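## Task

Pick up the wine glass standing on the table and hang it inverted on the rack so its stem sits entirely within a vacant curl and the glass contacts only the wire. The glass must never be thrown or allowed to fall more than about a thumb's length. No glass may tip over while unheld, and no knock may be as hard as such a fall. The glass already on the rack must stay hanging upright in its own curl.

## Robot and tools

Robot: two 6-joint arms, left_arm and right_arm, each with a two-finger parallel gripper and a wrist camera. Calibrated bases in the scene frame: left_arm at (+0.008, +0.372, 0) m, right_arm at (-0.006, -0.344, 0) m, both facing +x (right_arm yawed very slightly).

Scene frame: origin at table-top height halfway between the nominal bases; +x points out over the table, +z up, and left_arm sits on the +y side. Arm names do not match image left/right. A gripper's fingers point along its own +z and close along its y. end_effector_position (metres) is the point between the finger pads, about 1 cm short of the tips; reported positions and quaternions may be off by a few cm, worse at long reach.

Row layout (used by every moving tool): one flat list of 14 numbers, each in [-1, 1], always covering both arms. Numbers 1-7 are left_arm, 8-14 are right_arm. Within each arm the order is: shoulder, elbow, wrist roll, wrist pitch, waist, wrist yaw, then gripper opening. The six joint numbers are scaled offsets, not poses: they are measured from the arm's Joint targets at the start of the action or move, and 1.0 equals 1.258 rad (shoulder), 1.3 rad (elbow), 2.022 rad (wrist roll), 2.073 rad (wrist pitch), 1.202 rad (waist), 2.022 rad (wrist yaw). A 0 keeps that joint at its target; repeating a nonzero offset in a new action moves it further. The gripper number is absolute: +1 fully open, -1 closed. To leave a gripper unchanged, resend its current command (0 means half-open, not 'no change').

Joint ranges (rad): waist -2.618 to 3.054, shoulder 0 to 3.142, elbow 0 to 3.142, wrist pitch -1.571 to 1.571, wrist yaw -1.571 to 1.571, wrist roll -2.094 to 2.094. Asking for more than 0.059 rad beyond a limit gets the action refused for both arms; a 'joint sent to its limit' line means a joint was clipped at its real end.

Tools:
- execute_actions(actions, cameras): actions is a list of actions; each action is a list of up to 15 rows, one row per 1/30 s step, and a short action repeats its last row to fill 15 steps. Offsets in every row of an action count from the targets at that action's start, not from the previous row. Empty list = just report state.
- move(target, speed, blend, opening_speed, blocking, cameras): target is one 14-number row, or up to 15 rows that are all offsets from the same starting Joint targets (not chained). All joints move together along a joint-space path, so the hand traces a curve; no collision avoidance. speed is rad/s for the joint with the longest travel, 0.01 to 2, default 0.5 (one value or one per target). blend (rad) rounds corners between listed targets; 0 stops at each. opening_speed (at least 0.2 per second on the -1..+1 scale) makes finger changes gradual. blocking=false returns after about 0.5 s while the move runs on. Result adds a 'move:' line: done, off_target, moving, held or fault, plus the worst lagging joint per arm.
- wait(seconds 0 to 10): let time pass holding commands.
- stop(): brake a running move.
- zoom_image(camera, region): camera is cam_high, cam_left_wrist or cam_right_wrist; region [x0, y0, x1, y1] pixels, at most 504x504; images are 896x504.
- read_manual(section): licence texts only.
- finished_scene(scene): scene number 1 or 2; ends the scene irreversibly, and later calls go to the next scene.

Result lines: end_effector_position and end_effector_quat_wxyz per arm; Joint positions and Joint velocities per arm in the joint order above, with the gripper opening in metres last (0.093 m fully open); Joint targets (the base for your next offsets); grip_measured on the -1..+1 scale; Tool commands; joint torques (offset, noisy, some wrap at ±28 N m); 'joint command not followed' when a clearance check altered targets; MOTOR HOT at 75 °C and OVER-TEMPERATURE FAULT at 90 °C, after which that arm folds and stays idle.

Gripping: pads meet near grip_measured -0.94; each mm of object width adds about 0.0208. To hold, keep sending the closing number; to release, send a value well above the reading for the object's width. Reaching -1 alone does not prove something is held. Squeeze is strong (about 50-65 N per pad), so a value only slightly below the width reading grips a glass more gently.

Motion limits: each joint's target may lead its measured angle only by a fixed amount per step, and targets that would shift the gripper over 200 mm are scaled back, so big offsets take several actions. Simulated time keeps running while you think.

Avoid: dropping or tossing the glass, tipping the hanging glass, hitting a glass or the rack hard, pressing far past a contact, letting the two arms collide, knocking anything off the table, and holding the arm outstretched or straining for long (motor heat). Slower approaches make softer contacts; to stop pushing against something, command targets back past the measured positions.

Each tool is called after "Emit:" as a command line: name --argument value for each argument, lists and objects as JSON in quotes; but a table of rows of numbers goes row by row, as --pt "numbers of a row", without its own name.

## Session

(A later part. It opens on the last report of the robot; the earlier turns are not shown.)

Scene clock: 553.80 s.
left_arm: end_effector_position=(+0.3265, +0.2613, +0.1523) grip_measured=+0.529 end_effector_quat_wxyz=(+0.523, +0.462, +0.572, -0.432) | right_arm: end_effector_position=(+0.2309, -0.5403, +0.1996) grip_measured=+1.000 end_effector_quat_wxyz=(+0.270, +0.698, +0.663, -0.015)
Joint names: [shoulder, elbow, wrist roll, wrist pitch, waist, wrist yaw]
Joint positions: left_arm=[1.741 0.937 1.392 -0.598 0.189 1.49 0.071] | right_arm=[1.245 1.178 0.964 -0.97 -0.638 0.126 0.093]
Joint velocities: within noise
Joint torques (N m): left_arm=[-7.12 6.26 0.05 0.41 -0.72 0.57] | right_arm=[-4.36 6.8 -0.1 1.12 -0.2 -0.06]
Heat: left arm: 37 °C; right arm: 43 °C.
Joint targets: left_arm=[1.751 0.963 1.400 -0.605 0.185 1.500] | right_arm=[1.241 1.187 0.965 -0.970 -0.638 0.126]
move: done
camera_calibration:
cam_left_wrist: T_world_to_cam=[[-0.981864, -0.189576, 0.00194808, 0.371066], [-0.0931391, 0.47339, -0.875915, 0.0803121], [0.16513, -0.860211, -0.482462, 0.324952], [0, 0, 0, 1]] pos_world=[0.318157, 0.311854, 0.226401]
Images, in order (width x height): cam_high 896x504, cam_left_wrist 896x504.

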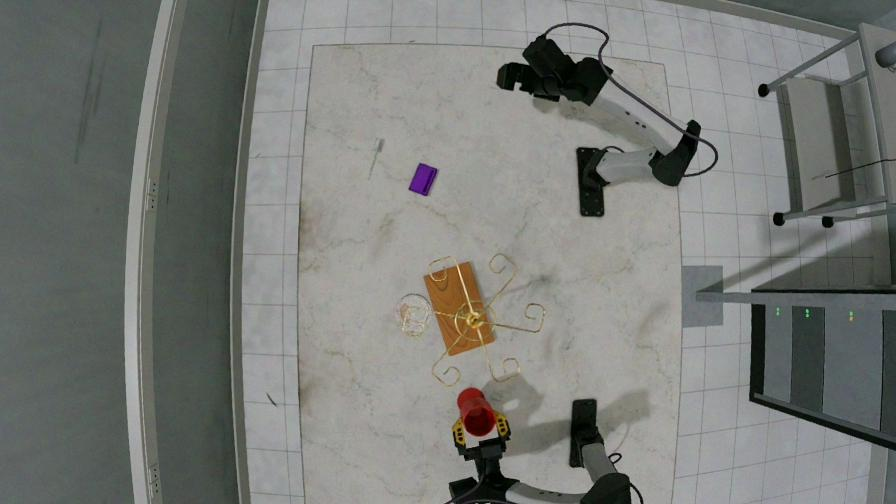

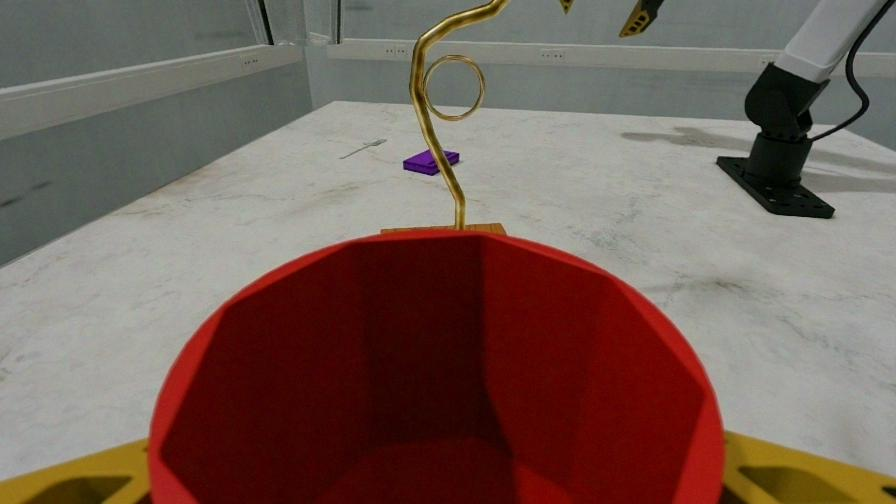

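Emit:
move --target '[-0.124,0.3285,0,-0.2774,0,0,0.42,0,0,0,0,0,0,1]' --speed 0.4 --opening_speed 0.2 --cameras '["cam_left_wrist","cam_high"]'

Scene clock: 637.90 s.
left_arm: end_effector_position=(+0.3320, +0.2624, +0.2848) grip_measured=+0.516 end_effector_quat_wxyz=(+0.516, +0.454, +0.578, -0.440) | right_arm: end_effector_position=(+0.2309, -0.5403, +0.1996) grip_measured=+1.000 end_effector_quat_wxyz=(+0.270, +0.698, +0.663, -0.015)
Joint names: [shoulder, elbow, wrist roll, wrist pitch, waist, wrist yaw]
Joint positions: left_arm=[1.624 1.362 1.393 -1.171 0.189 1.49 0.07] | right_arm=[1.245 1.178 0.964 -0.97 -0.638 0.126 0.093]
Joint velocities: within noise
Joint torques (N m): left_arm=[-10.22 7.09 0.05 0.31 -0.68 0.63] | right_arm=[-4.48 6.78 -0.11 1.15 -0.09 -0.09]
Heat: left arm: 38 °C; right arm: 43 °C.
Joint targets: left_arm=[1.595 1.390 1.400 -1.180 0.185 1.500] | right_arm=[1.241 1.187 0.965 -0.970 -0.638 0.126]
move: done
camera_calibration:
cam_left_wrist: T_world_to_cam=[[-0.981384, -0.189423, 0.0317002, 0.367741], [-0.118714, 0.46854, -0.87543, 0.205961], [0.150974, -0.862896, -0.482305, 0.3942], [0, 0, 0, 1]] pos_world=[0.325831, 0.313311, 0.358771]
Images, in order (width x height): cam_high 896x504, cam_left_wrist 896x504.

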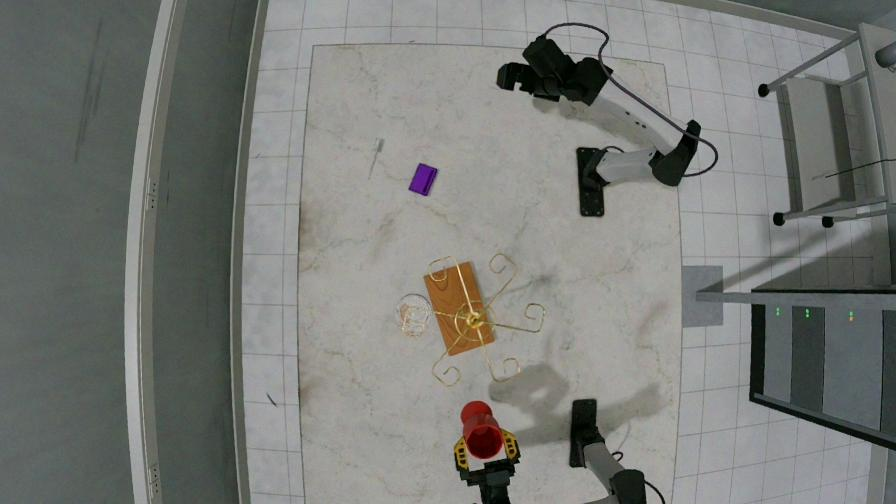

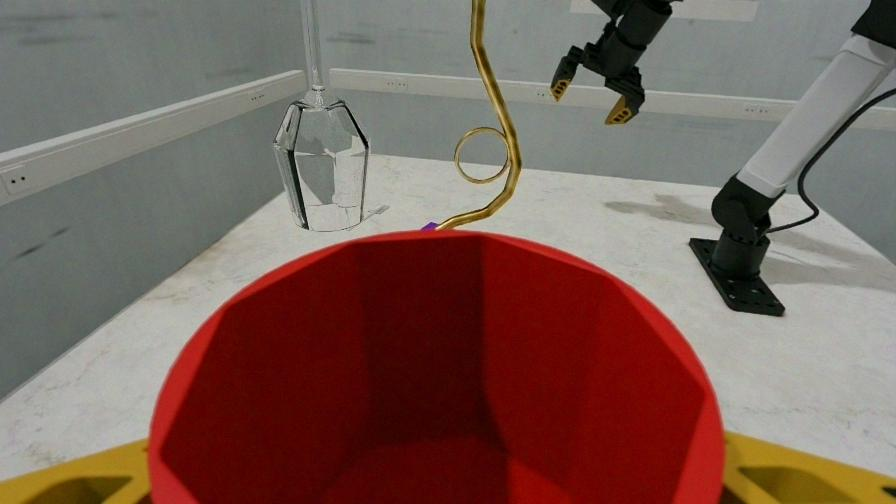

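Emit:
move --target '[0,0,-1.0,0,0,0,0.42,0,0,0,0,0,0,1]' --speed 0.8 --cameras '["cam_high"]'

Emit:
move --target '[0,0,-0.5537,0,0,0,0.42,0,0,0,0,0,0,1]' --speed 0.8 --cameras '["cam_left_wrist","cam_high"]'

Emit:
zoom_image --camera "cam_high" --region '[380, 240, 560, 480]'

Scene clock: 653.23 s.
left_arm: end_effector_position=(+0.3318, +0.2624, +0.2848) grip_measured=+0.515 end_effector_quat_wxyz=(-0.091, -0.240, +0.695, -0.672) | right_arm: end_effector_position=(+0.2309, -0.5403, +0.1996) grip_measured=+1.000 end_effector_quat_wxyz=(+0.270, +0.698, +0.663, -0.015)
Joint names: [shoulder, elbow, wrist roll, wrist pitch, waist, wrist yaw]
Joint positions: left_arm=[1.624 1.362 -0.604 -1.173 0.189 1.49 0.07] | right_arm=[1.245 1.178 0.964 -0.97 -0.638 0.126 0.093]
Joint velocities: within noise
Joint torques (N m): left_arm=[-10.39 7.05 -0.17 0.42 -0.68 0.62] | right_arm=[-4.42 6.79 -0.12 1.1 -0.1 -0.07]
Heat: left arm: 39 °C; right arm: 43 °C.
Joint targets: left_arm=[1.595 1.390 -0.621 -1.180 0.185 1.500] | right_arm=[1.241 1.187 0.965 -0.970 -0.638 0.126]
move: done
Images, in order (width x height): cam_high 896x504.

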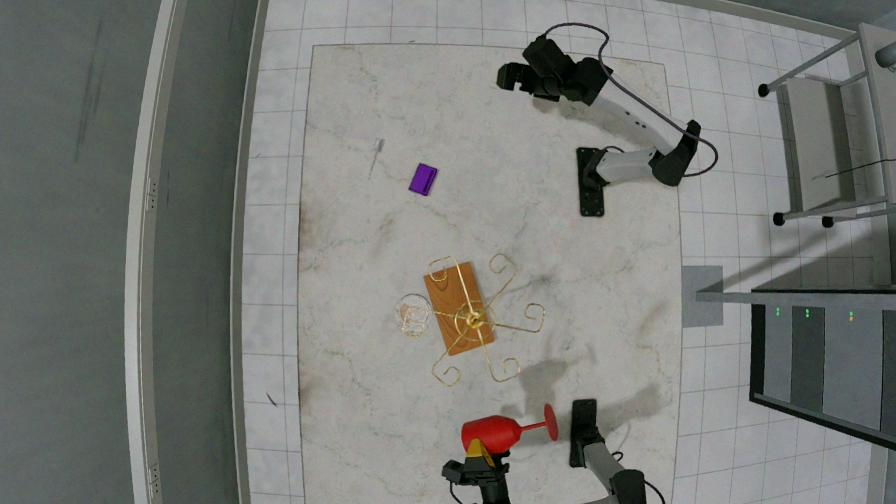

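Scene clock: 655.50 s.
left_arm: end_effector_position=(+0.3318, +0.2624, +0.2847) grip_measured=+0.515 end_effector_quat_wxyz=(+0.436, +0.574, -0.459, +0.520) | right_arm: end_effector_position=(+0.2309, -0.5403, +0.1996) grip_measured=+1.000 end_effector_quat_wxyz=(+0.270, +0.698, +0.663, -0.015)
Joint names: [shoulder, elbow, wrist roll, wrist pitch, waist, wrist yaw]
Joint positions: left_arm=[1.624 1.362 -1.731 -1.173 0.189 1.49 0.07] | right_arm=[1.245 1.178 0.964 -0.97 -0.638 0.126 0.093]
Joint velocities: within noise
Joint torques (N m): left_arm=[-10.15 7.13 -0.2 0.42 -0.68 0.64] | right_arm=[-4.51 6.8 -0.11 1.12 -0.09 -0.04]
Heat: left arm: 39 °C; right arm: 43 °C.
Joint targets: left_arm=[1.595 1.390 -1.741 -1.180 0.185 1.500] | right_arm=[1.241 1.187 0.965 -0.970 -0.638 0.126]
move: done
camera_calibration:
cam_left_wrist: T_world_to_cam=[[0.977785, 0.209149, -0.0138668, -0.374061], [-0.0575324, 0.331405, 0.941733, -0.295815], [0.201558, -0.920015, 0.336076, 0.159358], [0, 0, 0, 1]] pos_world=[0.316612, 0.322881, 0.219835]
Images, in order (width x height): cam_high 896x504, cam_left_wrist 896x504.

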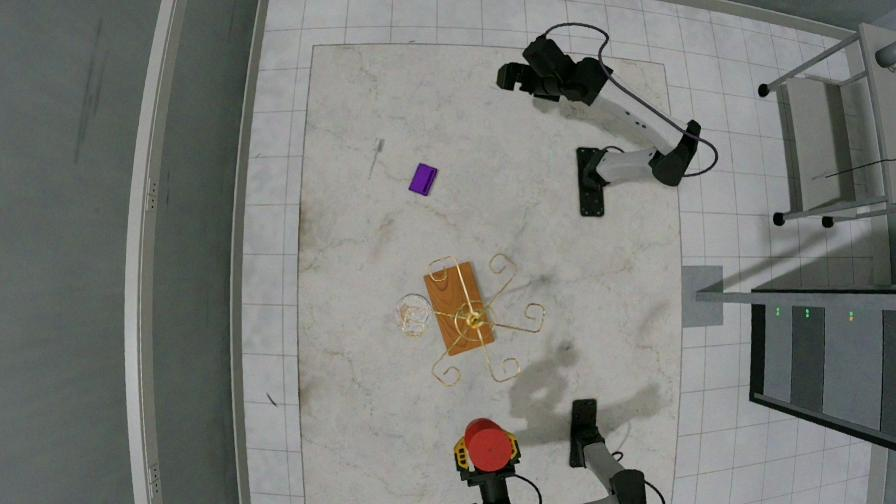

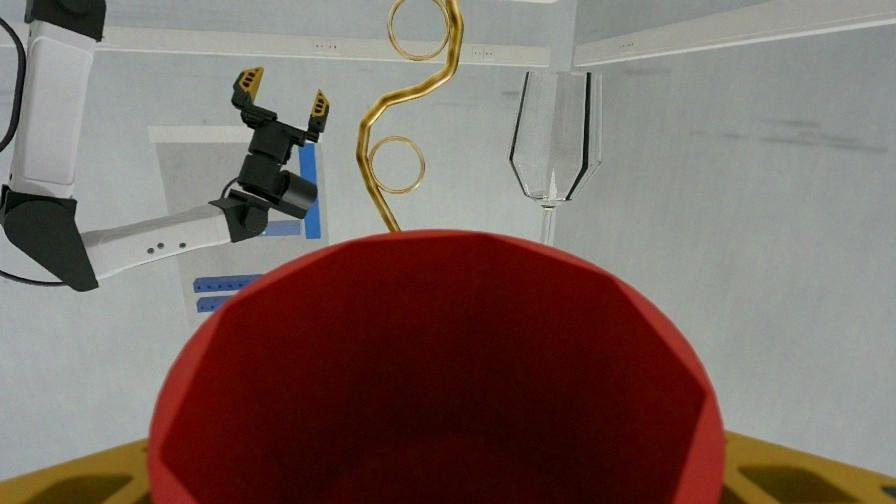

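Scaled by 2.100 from the camera's 896x504 image, which has a finer 1280x720 frame.

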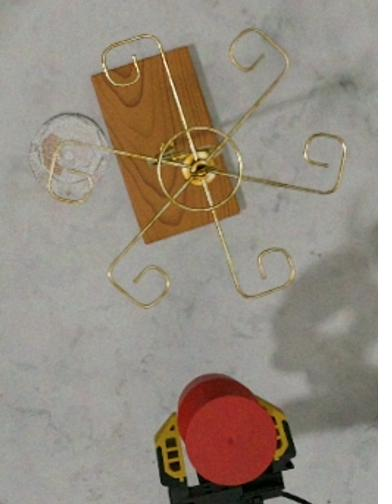

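Emit:
move --target '[0,0,0,0,0,0.0615,0.42,-0.5294,-0.1862,-0.4773,0.3377,1.0,-0.0623,1]' --speed 0.8 --cameras '[]'

Emit:
move --target '[0,0,0,0,0,0,0.42,0,0,0,0,0.3236,0,1]' --speed 0.6

Emit:
zoom_image --camera "cam_high" --region '[380, 240, 560, 480]'

Emit:
zoom_image --camera "cam_right_wrist" --region '[200, 0, 700, 500]'

Scene clock: 741.53 s.
left_arm: end_effector_position=(+0.3304, +0.2615, +0.2960) grip_measured=+0.515 end_effector_quat_wxyz=(+0.454, +0.555, -0.446, +0.536) | right_arm: end_effector_position=(+0.2008, -0.2134, +0.4275) grip_measured=+1.000 end_effector_quat_wxyz=(+0.710, -0.183, +0.647, +0.208)
Joint names: [shoulder, elbow, wrist roll, wrist pitch, waist, wrist yaw]
Joint positions: left_arm=[1.624 1.362 -1.732 -1.173 0.189 1.557 0.07] | right_arm=[0.574 0.958 0.008 -0.288 0.557 0.011 0.093]
Joint velocities: within noise
Joint torques (N m): left_arm=[-10.18 7.06 -0.16 0.32 -0.83 0.78] | right_arm=[1.22 4.67 -0.18 1.89 0.62 -0.28]
Heat: left arm: 43 °C; right arm: 43 °C.
Joint targets: left_arm=[1.595 1.390 -1.741 -1.180 0.185 1.585] | right_arm=[0.574 0.945 0.000 -0.270 0.564 0.000]
joint sent to its limit (left arm) — the wrist yaw, upper limit.
move: off_target (left_arm); left_arm: the wrist yaw is farthest, 0.067 rad from its target
No camera images: "cameras" was empty.

Scene clock: 742.60 s.
left_arm: end_effector_position=(+0.3303, +0.2615, +0.2960) grip_measured=+0.515 end_effector_quat_wxyz=(+0.454, +0.555, -0.446, +0.536) | right_arm: end_effector_position=(+0.1353, -0.1446, +0.4277) grip_measured=+1.000 end_effector_quat_wxyz=(+0.657, -0.306, +0.598, +0.342)
Joint names: [shoulder, elbow, wrist roll, wrist pitch, waist, wrist yaw]
Joint positions: left_arm=[1.624 1.362 -1.732 -1.174 0.189 1.557 0.07] | right_arm=[0.574 0.958 0.006 -0.287 0.946 0.008 0.093]
Joint velocities: within noise
Joint torques (N m): left_arm=[-10.19 7.09 -0.2 0.35 -0.68 0.8] | right_arm=[1.2 4.71 -0.16 1.93 0.47 -0.21]
Heat: left arm: 43 °C; right arm: 43 °C.
Joint targets: left_arm=[1.595 1.390 -1.741 -1.180 0.185 1.585] | right_arm=[0.574 0.945 -0.001 -0.270 0.953 0.000]
move: done
camera_calibration:
cam_left_wrist: T_world_to_cam=[[0.979808, 0.199253, -0.0165902, -0.369572], [-0.0644604, 0.393341, 0.91713, -0.312841], [0.189266, -0.897542, 0.398242, 0.134896], [0, 0, 0, 1]] pos_world=[0.316412, 0.317766, 0.227064]
cam_right_wrist: T_world_to_cam=[[0.810962, -0.583223, -0.0468217, -0.172391], [-0.221157, -0.231459, -0.947373, 0.44182], [0.541692, 0.778639, -0.316688, 0.252568], [0, 0, 0, 1]] pos_world=[0.1007, -0.194938, 0.490482]

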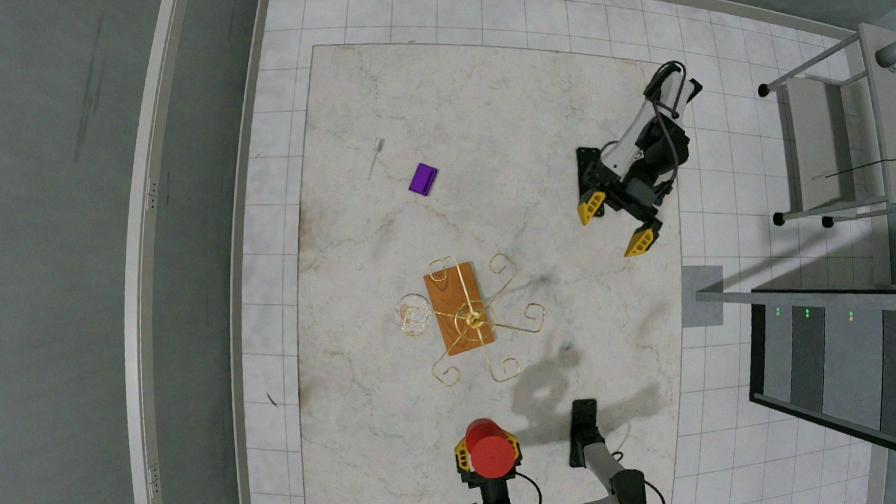

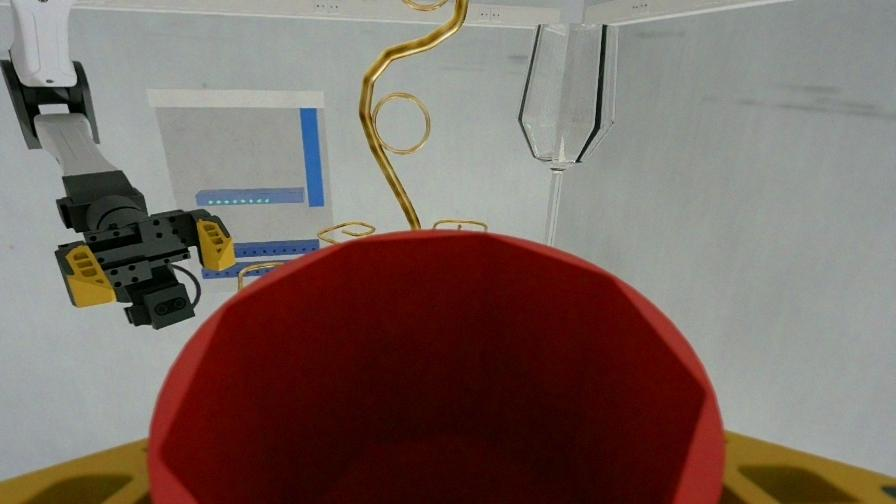

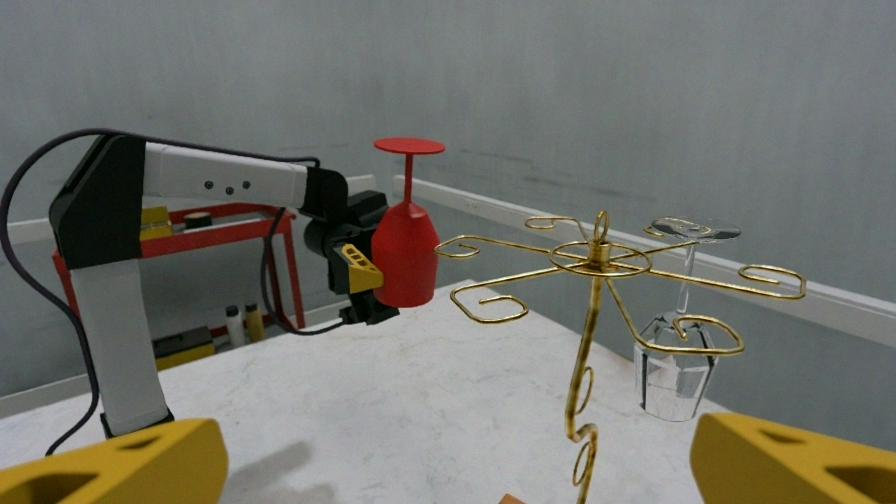

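Scaled by 2.100 from the camera's 896x504 image, which has a finer 1280x720 frame.

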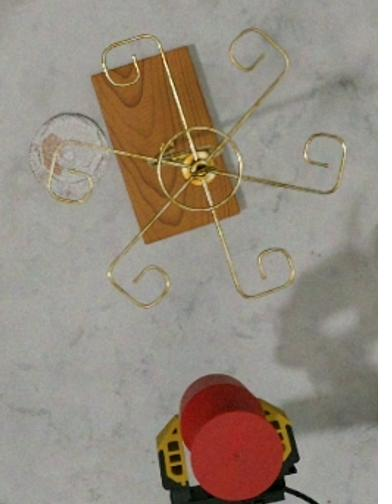

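Scaled by 1.008 from the camera's 896x504 image, which has a finer 1280x720 frame.

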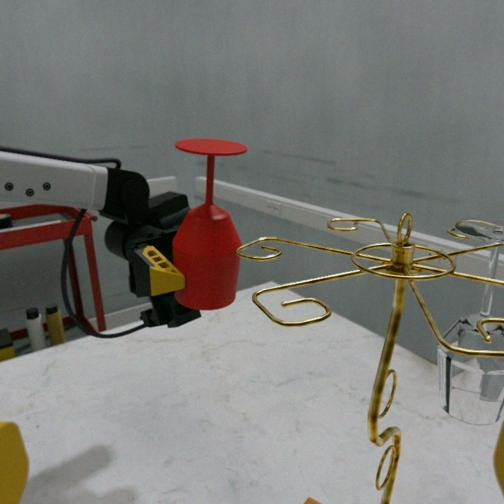

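Emit:
move --target '[-0.0731,-0.25,0,0.111,-0.3428,-0.0124,0.42,0,0,0,0,0,0,1]' --speed 0.4 --cameras '["cam_high","cam_right_wrist"]'

Emit:
zoom_image --camera "cam_high" --region '[420, 290, 600, 470]'

Emit:
zoom_image --camera "cam_right_wrist" --region '[300, 80, 600, 380]'

Scene clock: 806.17 s.
left_arm: end_effector_position=(+0.2306, +0.1477, +0.2458) grip_measured=+0.515 end_effector_quat_wxyz=(+0.554, +0.450, -0.552, +0.432) | right_arm: end_effector_position=(+0.1353, -0.1447, +0.4279) grip_measured=+1.000 end_effector_quat_wxyz=(+0.657, -0.306, +0.598, +0.342)
Joint names: [shoulder, elbow, wrist roll, wrist pitch, waist, wrist yaw]
Joint positions: left_arm=[1.536 1.071 -1.733 -0.965 -0.225 1.557 0.07] | right_arm=[0.574 0.958 0.006 -0.286 0.946 0.008 0.093]
Joint velocities: within noise
Joint torques (N m): left_arm=[-9.51 4.1 -0.13 0.56 -0.58 0.54] | right_arm=[1.2 4.56 -0.15 1.91 0.57 -0.27]
Heat: left arm: 44 °C; right arm: 41 °C.
Joint targets: left_arm=[1.504 1.065 -1.741 -0.950 -0.227 1.560] | right_arm=[0.574 0.945 -0.001 -0.270 0.953 0.000]
move: done
camera_calibration:
cam_right_wrist: T_world_to_cam=[[0.810982, -0.583193, -0.0468323, -0.172377], [-0.220743, -0.230866, -0.947615, 0.442122], [0.541831, 0.778836, -0.315964, 0.252343], [0, 0, 0, 1]] pos_world=[0.100662, -0.194992, 0.49062]
Images, in order (width x height): cam_high 896x504, cam_right_wrist 896x504.

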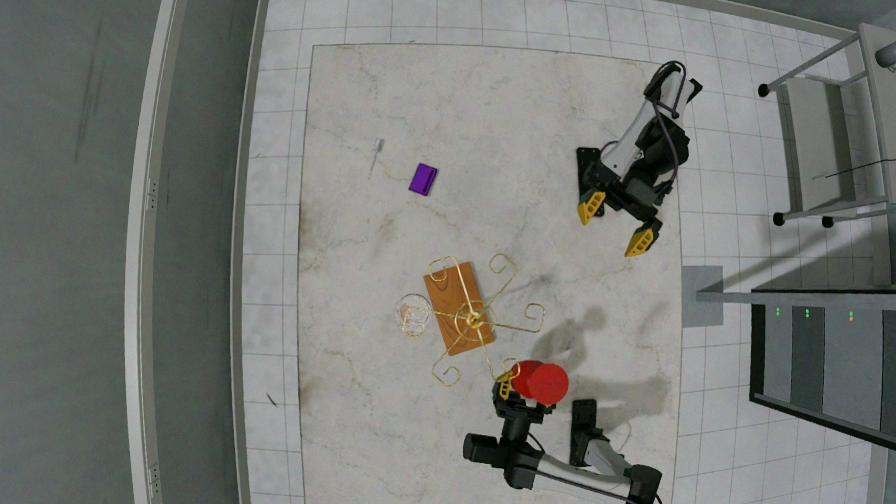

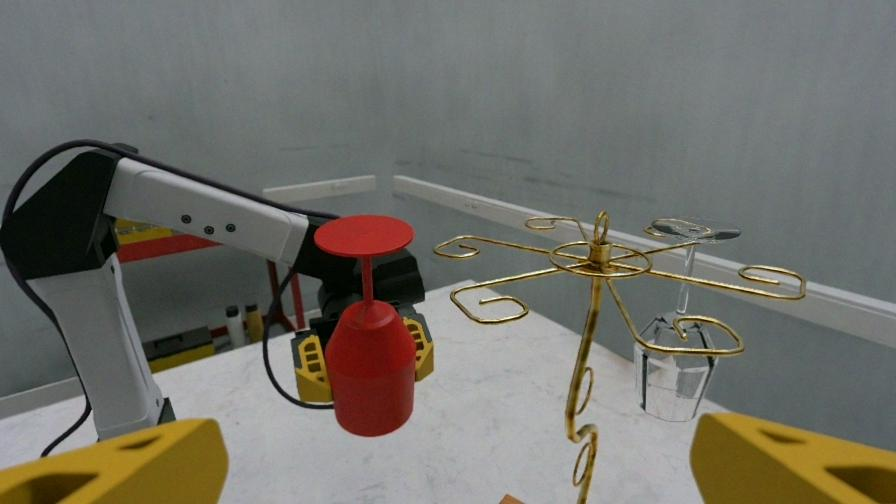

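Scaled by 2.800 from the camera's 896x504 image, which has a finer 1280x720 frame.

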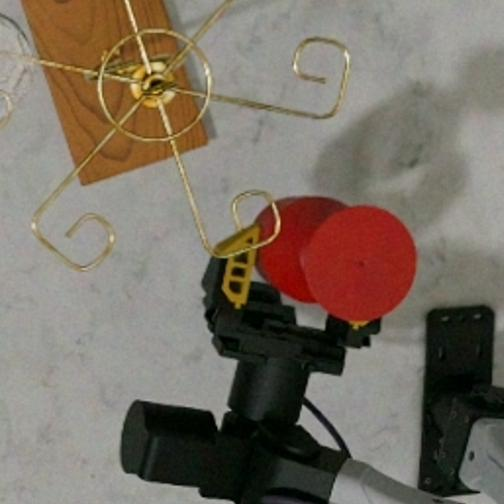

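Scaled by 1.680 from the camera's 896x504 image, which has a finer 1280x720 frame.

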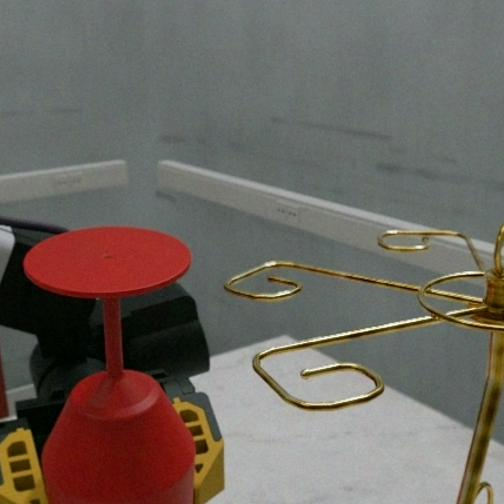

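Emit:
move --target '[0.1399,0.1485,0,-0.0145,-0.0982,0,0.42,0,0,0,0,0,0,1]' --speed 0.25 --cameras '["cam_high","cam_right_wrist"]'

Emit:
zoom_image --camera "cam_high" --region '[440, 290, 580, 430]'

Emit:
zoom_image --camera "cam_right_wrist" --region '[300, 120, 560, 380]'

Scene clock: 907.43 s.
left_arm: end_effector_position=(+0.2388, +0.1106, +0.2488) grip_measured=+0.515 end_effector_quat_wxyz=(+0.576, +0.414, -0.579, +0.403) | right_arm: end_effector_position=(+0.1353, -0.1447, +0.4279) grip_measured=+1.000 end_effector_quat_wxyz=(+0.657, -0.306, +0.598, +0.342)
Joint names: [shoulder, elbow, wrist roll, wrist pitch, waist, wrist yaw]
Joint positions: left_arm=[1.673 1.226 -1.733 -0.971 -0.341 1.557 0.07] | right_arm=[0.574 0.958 0.006 -0.286 0.946 0.008 0.093]
Joint velocities: within noise
Joint torques (N m): left_arm=[-7.46 7.62 -0.21 0.35 -0.68 0.55] | right_arm=[1.17 4.64 -0.18 1.87 0.57 -0.25]
Heat: left arm: 42 °C; right arm: 44 °C.
Joint targets: left_arm=[1.679 1.258 -1.741 -0.980 -0.345 1.560] | right_arm=[0.574 0.945 -0.001 -0.270 0.953 0.000]
move: done
camera_calibration:
cam_right_wrist: T_world_to_cam=[[0.810992, -0.583179, -0.0468376, -0.17237], [-0.220536, -0.23057, -0.947735, 0.442272], [0.5419, 0.778935, -0.315602, 0.252231], [0, 0, 0, 1]] pos_world=[0.100643, -0.195019, 0.490688]
Images, in order (width x height): cam_high 896x504, cam_right_wrist 896x504.

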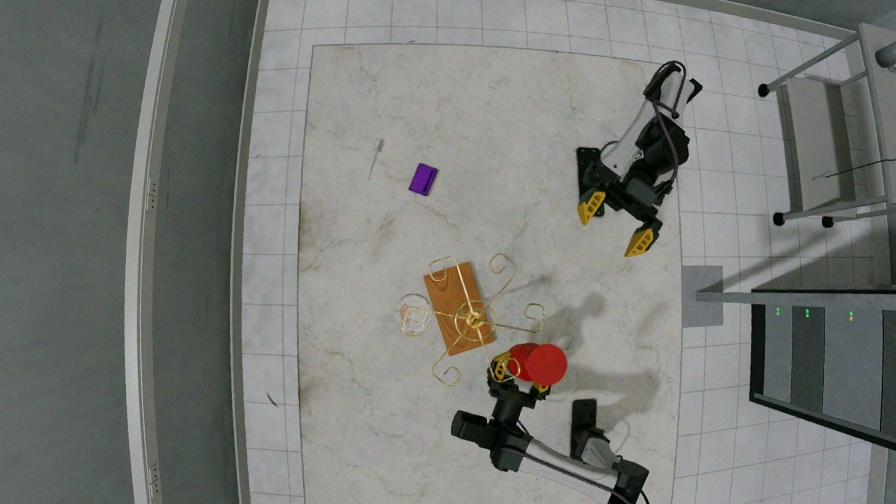

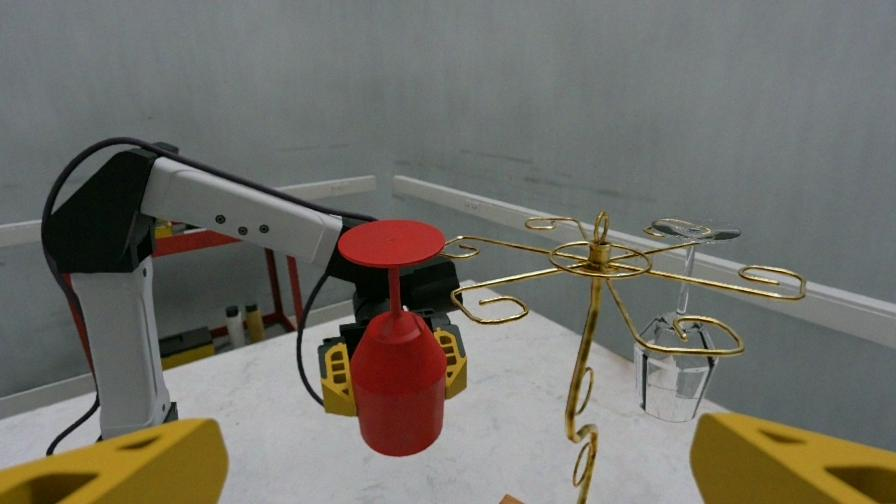

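Scaled by 3.600 from the camera's 896x504 image, which has a finer 1280x720 frame.

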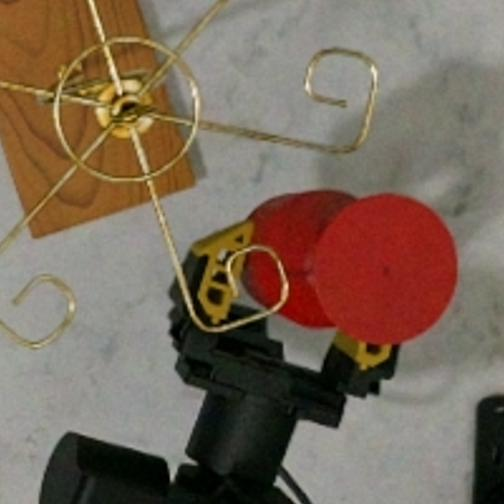

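Scaled by 1.938 from the camera's 896x504 image, which has a finer 1280x720 frame.

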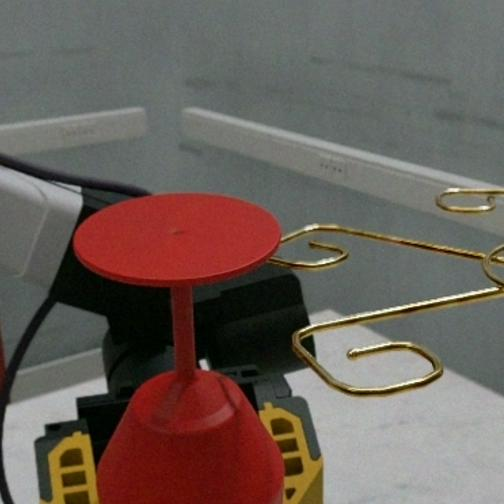

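Emit:
move --target '[0.1161,0.1577,0,-0.0304,-0.0354,0,0.42,0,0,0,0,0,0,1]' --speed 0.2 --cameras '["cam_high","cam_right_wrist"]'

Emit:
zoom_image --camera "cam_high" --region '[440, 290, 580, 430]'

Emit:
zoom_image --camera "cam_right_wrist" --region '[340, 140, 560, 360]'

Scene clock: 958.83 s.
left_arm: end_effector_position=(+0.2651, +0.0863, +0.2571) grip_measured=+0.515 end_effector_quat_wxyz=(+0.584, +0.402, -0.587, +0.390) | right_arm: end_effector_position=(+0.1353, -0.1447, +0.4279) grip_measured=+1.000 end_effector_quat_wxyz=(+0.657, -0.306, +0.598, +0.342)
Joint names: [shoulder, elbow, wrist roll, wrist pitch, waist, wrist yaw]
Joint positions: left_arm=[1.818 1.431 -1.733 -1.034 -0.383 1.557 0.07] | right_arm=[0.574 0.958 0.006 -0.286 0.946 0.008 0.093]
Joint velocities: within noise
Joint torques (N m): left_arm=[-8.77 7.54 -0.16 0.35 -0.92 0.56] | right_arm=[1.21 4.77 -0.15 1.88 0.44 -0.26]
Heat: left arm: 40 °C; right arm: 45 °C.
Joint targets: left_arm=[1.825 1.463 -1.741 -1.043 -0.387 1.560] | right_arm=[0.574 0.945 -0.001 -0.270 0.953 0.000]
move: done
camera_calibration:
cam_right_wrist: T_world_to_cam=[[0.810992, -0.583179, -0.0468376, -0.17237], [-0.220536, -0.23057, -0.947735, 0.442272], [0.5419, 0.778935, -0.315602, 0.252231], [0, 0, 0, 1]] pos_world=[0.100643, -0.195019, 0.490688]
Images, in order (width x height): cam_high 896x504, cam_right_wrist 896x504.

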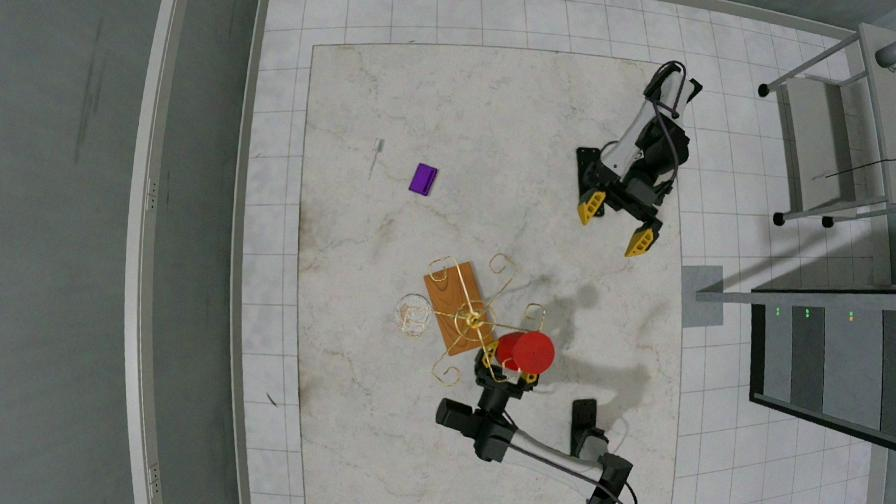

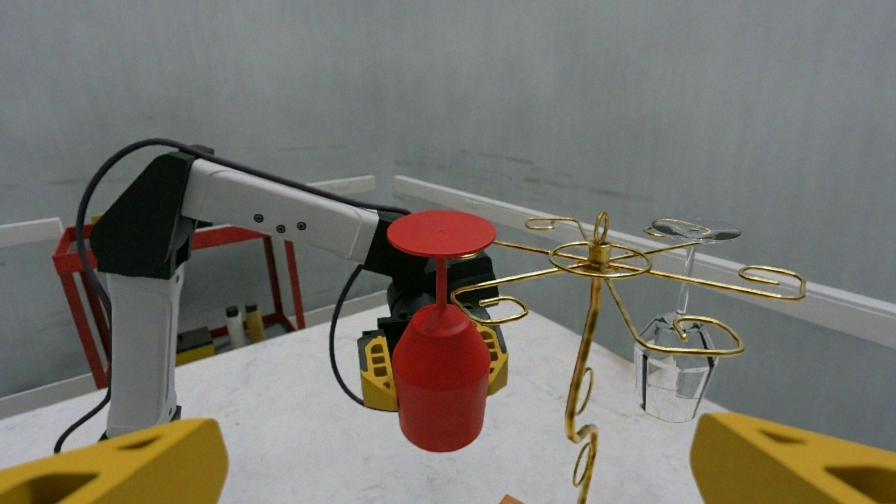

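Scaled by 3.600 from the camera's 896x504 image, which has a finer 1280x720 frame.

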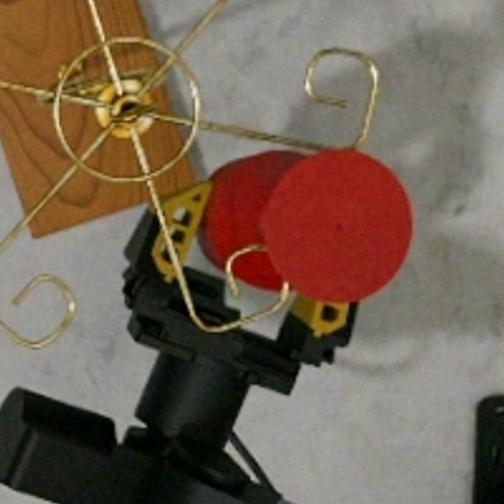

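Scaled by 2.291 from the camera's 896x504 image, which has a finer 1280x720 frame.

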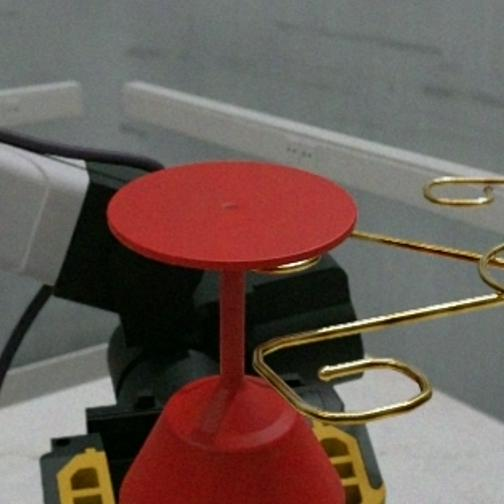

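Emit:
move --target '[0.1184,0.1531,0,-0.0241,0.0508,0,0.42,0,0,0,0,0,0,1]' --speed 0.15 --cameras '["cam_high","cam_right_wrist"]'

Emit:
zoom_image --camera "cam_high" --region '[440, 290, 580, 430]'

Emit:
zoom_image --camera "cam_right_wrist" --region '[380, 160, 560, 340]'

Scene clock: 986.37 s.
left_arm: end_effector_position=(+0.3162, +0.0874, +0.2573) grip_measured=+0.515 end_effector_quat_wxyz=(+0.574, +0.417, -0.576, +0.405) | right_arm: end_effector_position=(+0.1353, -0.1447, +0.4280) grip_measured=+1.000 end_effector_quat_wxyz=(+0.657, -0.306, +0.598, +0.342)
Joint names: [shoulder, elbow, wrist roll, wrist pitch, waist, wrist yaw]
Joint positions: left_arm=[1.967 1.63 -1.733 -1.084 -0.331 1.557 0.07] | right_arm=[0.574 0.958 0.006 -0.285 0.946 0.008 0.093]
Joint velocities: within noise
Joint torques (N m): left_arm=[-10.25 7.45 -0.18 0.37 0.06 0.55] | right_arm=[1.09 4.63 -0.15 1.89 0.51 -0.24]
Heat: left arm: 41 °C; right arm: 45 °C.
Joint targets: left_arm=[1.974 1.662 -1.741 -1.093 -0.326 1.560] | right_arm=[0.574 0.945 -0.001 -0.270 0.953 0.000]
move: done
camera_calibration:
cam_right_wrist: T_world_to_cam=[[0.811003, -0.583164, -0.046843, -0.172362], [-0.220329, -0.230273, -0.947855, 0.442423], [0.541968, 0.779034, -0.31524, 0.252119], [0, 0, 0, 1]] pos_world=[0.100625, -0.195046, 0.490757]
Images, in order (width x height): cam_high 896x504, cam_right_wrist 896x504.

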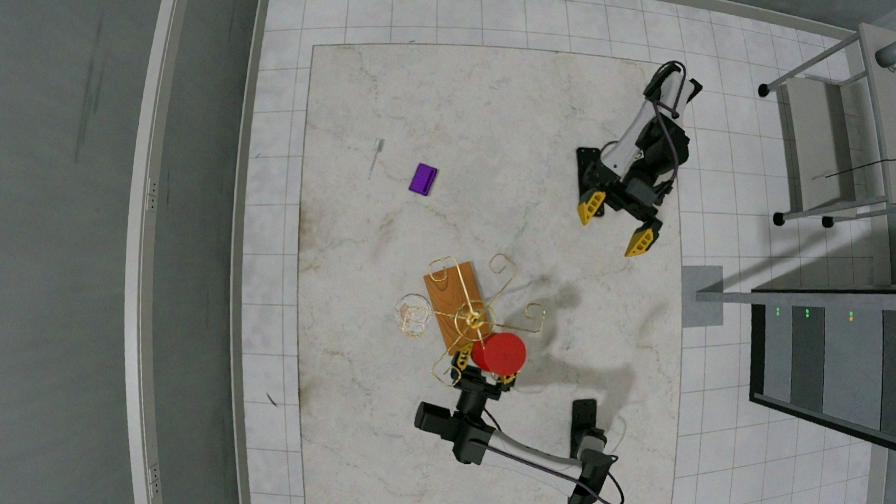

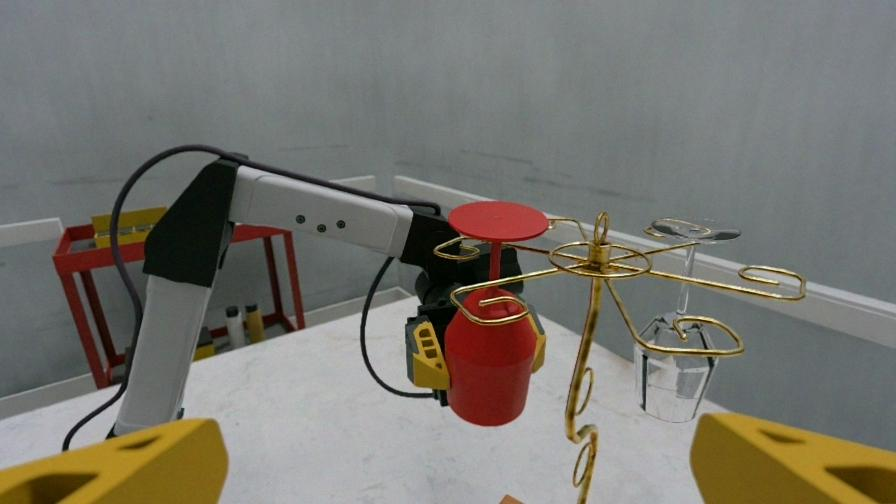

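Scaled by 3.600 from the camera's 896x504 image, which has a finer 1280x720 frame.

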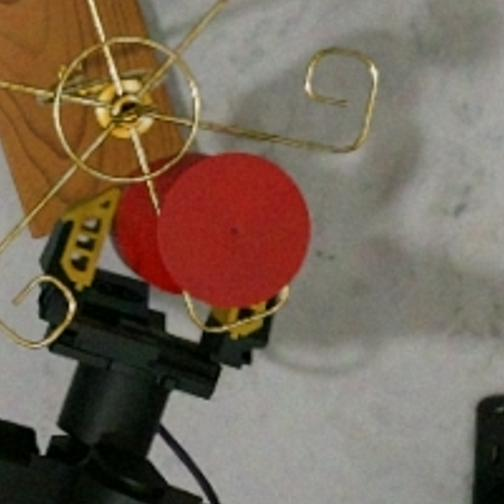

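Scaled by 2.800 from the camera's 896x504 image, which has a finer 1280x720 frame.

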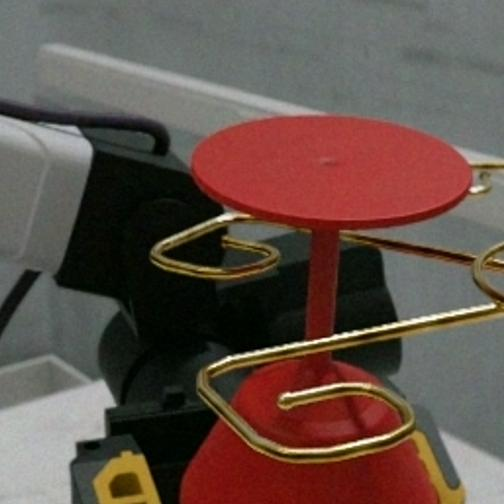

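Emit:
move --target '[-0.0742,-0.0846,0,0.02,0.0628,0,0.42,0,0,0,0,0,0,1]' --speed 0.1 --cameras '["cam_high","cam_right_wrist"]'

Emit:
zoom_image --camera "cam_high" --region '[440, 290, 580, 430]'

Emit:
zoom_image --camera "cam_right_wrist" --region '[380, 160, 560, 340]'

Scene clock: 1055.63 s.
left_arm: end_effector_position=(+0.3257, +0.1145, +0.2534) grip_measured=+0.515 end_effector_quat_wxyz=(+0.561, +0.443, -0.557, +0.423) | right_arm: end_effector_position=(+0.1353, -0.1447, +0.4280) grip_measured=+1.000 end_effector_quat_wxyz=(+0.657, -0.306, +0.598, +0.342)
Joint names: [shoulder, elbow, wrist roll, wrist pitch, waist, wrist yaw]
Joint positions: left_arm=[1.927 1.56 -1.733 -1.066 -0.255 1.557 0.07] | right_arm=[0.574 0.958 0.006 -0.285 0.946 0.008 0.093]
Joint velocities: within noise
Joint torques (N m): left_arm=[-14.97 4.03 -0.21 0.56 -0.23 0.54] | right_arm=[1.29 4.53 -0.21 1.88 0.68 -0.25]
Heat: left arm: 47 °C; right arm: 46 °C.
Joint targets: left_arm=[1.881 1.552 -1.741 -1.051 -0.251 1.560] | right_arm=[0.574 0.945 -0.001 -0.270 0.953 0.000]
move: off_target (left_arm); left_arm: the shoulder is farthest, 0.046 rad from its target
camera_calibration:
cam_right_wrist: T_world_to_cam=[[0.811003, -0.583164, -0.046843, -0.172362], [-0.220329, -0.230273, -0.947855, 0.442423], [0.541968, 0.779034, -0.31524, 0.252119], [0, 0, 0, 1]] pos_world=[0.100625, -0.195046, 0.490757]
Images, in order (width x height): cam_high 896x504, cam_right_wrist 896x504.

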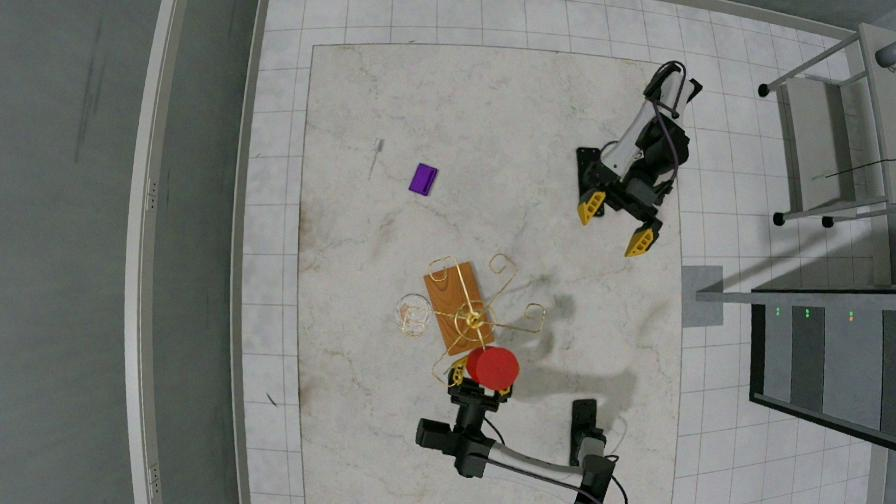

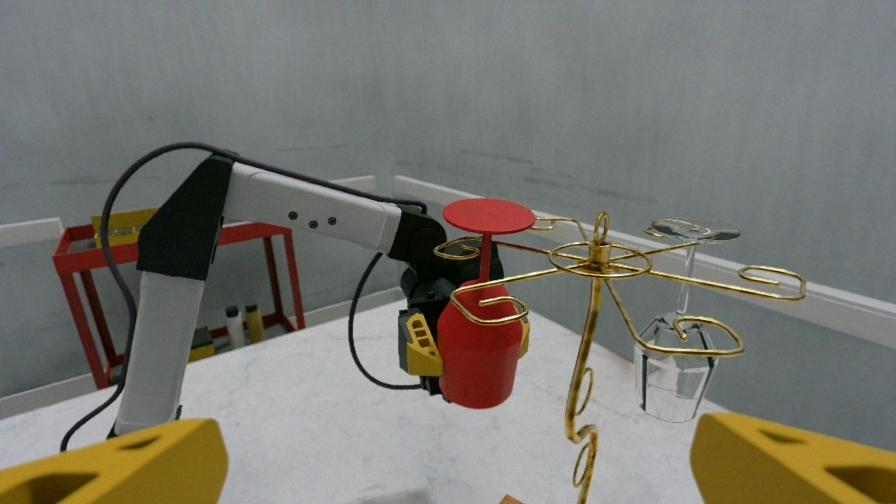

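Scaled by 3.600 from the camera's 896x504 image, which has a finer 1280x720 frame.

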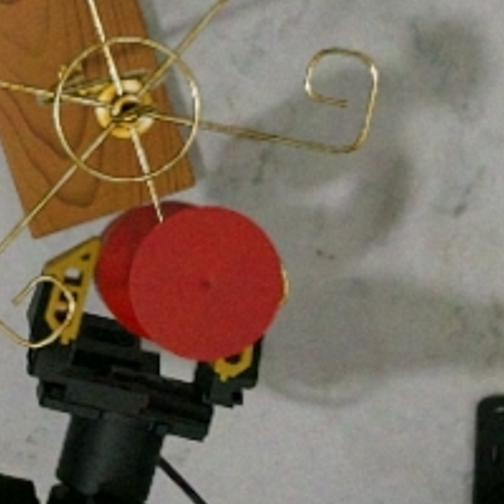

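Scaled by 2.800 from the camera's 896x504 image, which has a finer 1280x720 frame.

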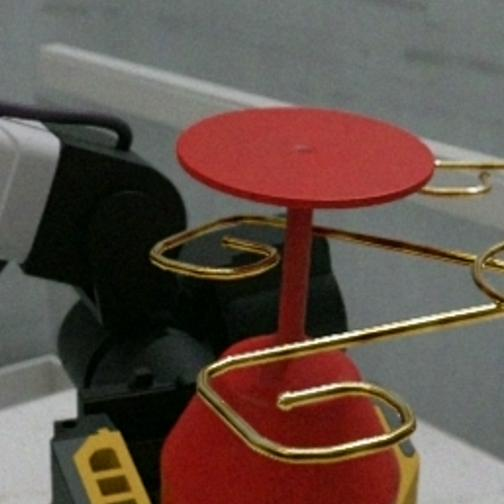

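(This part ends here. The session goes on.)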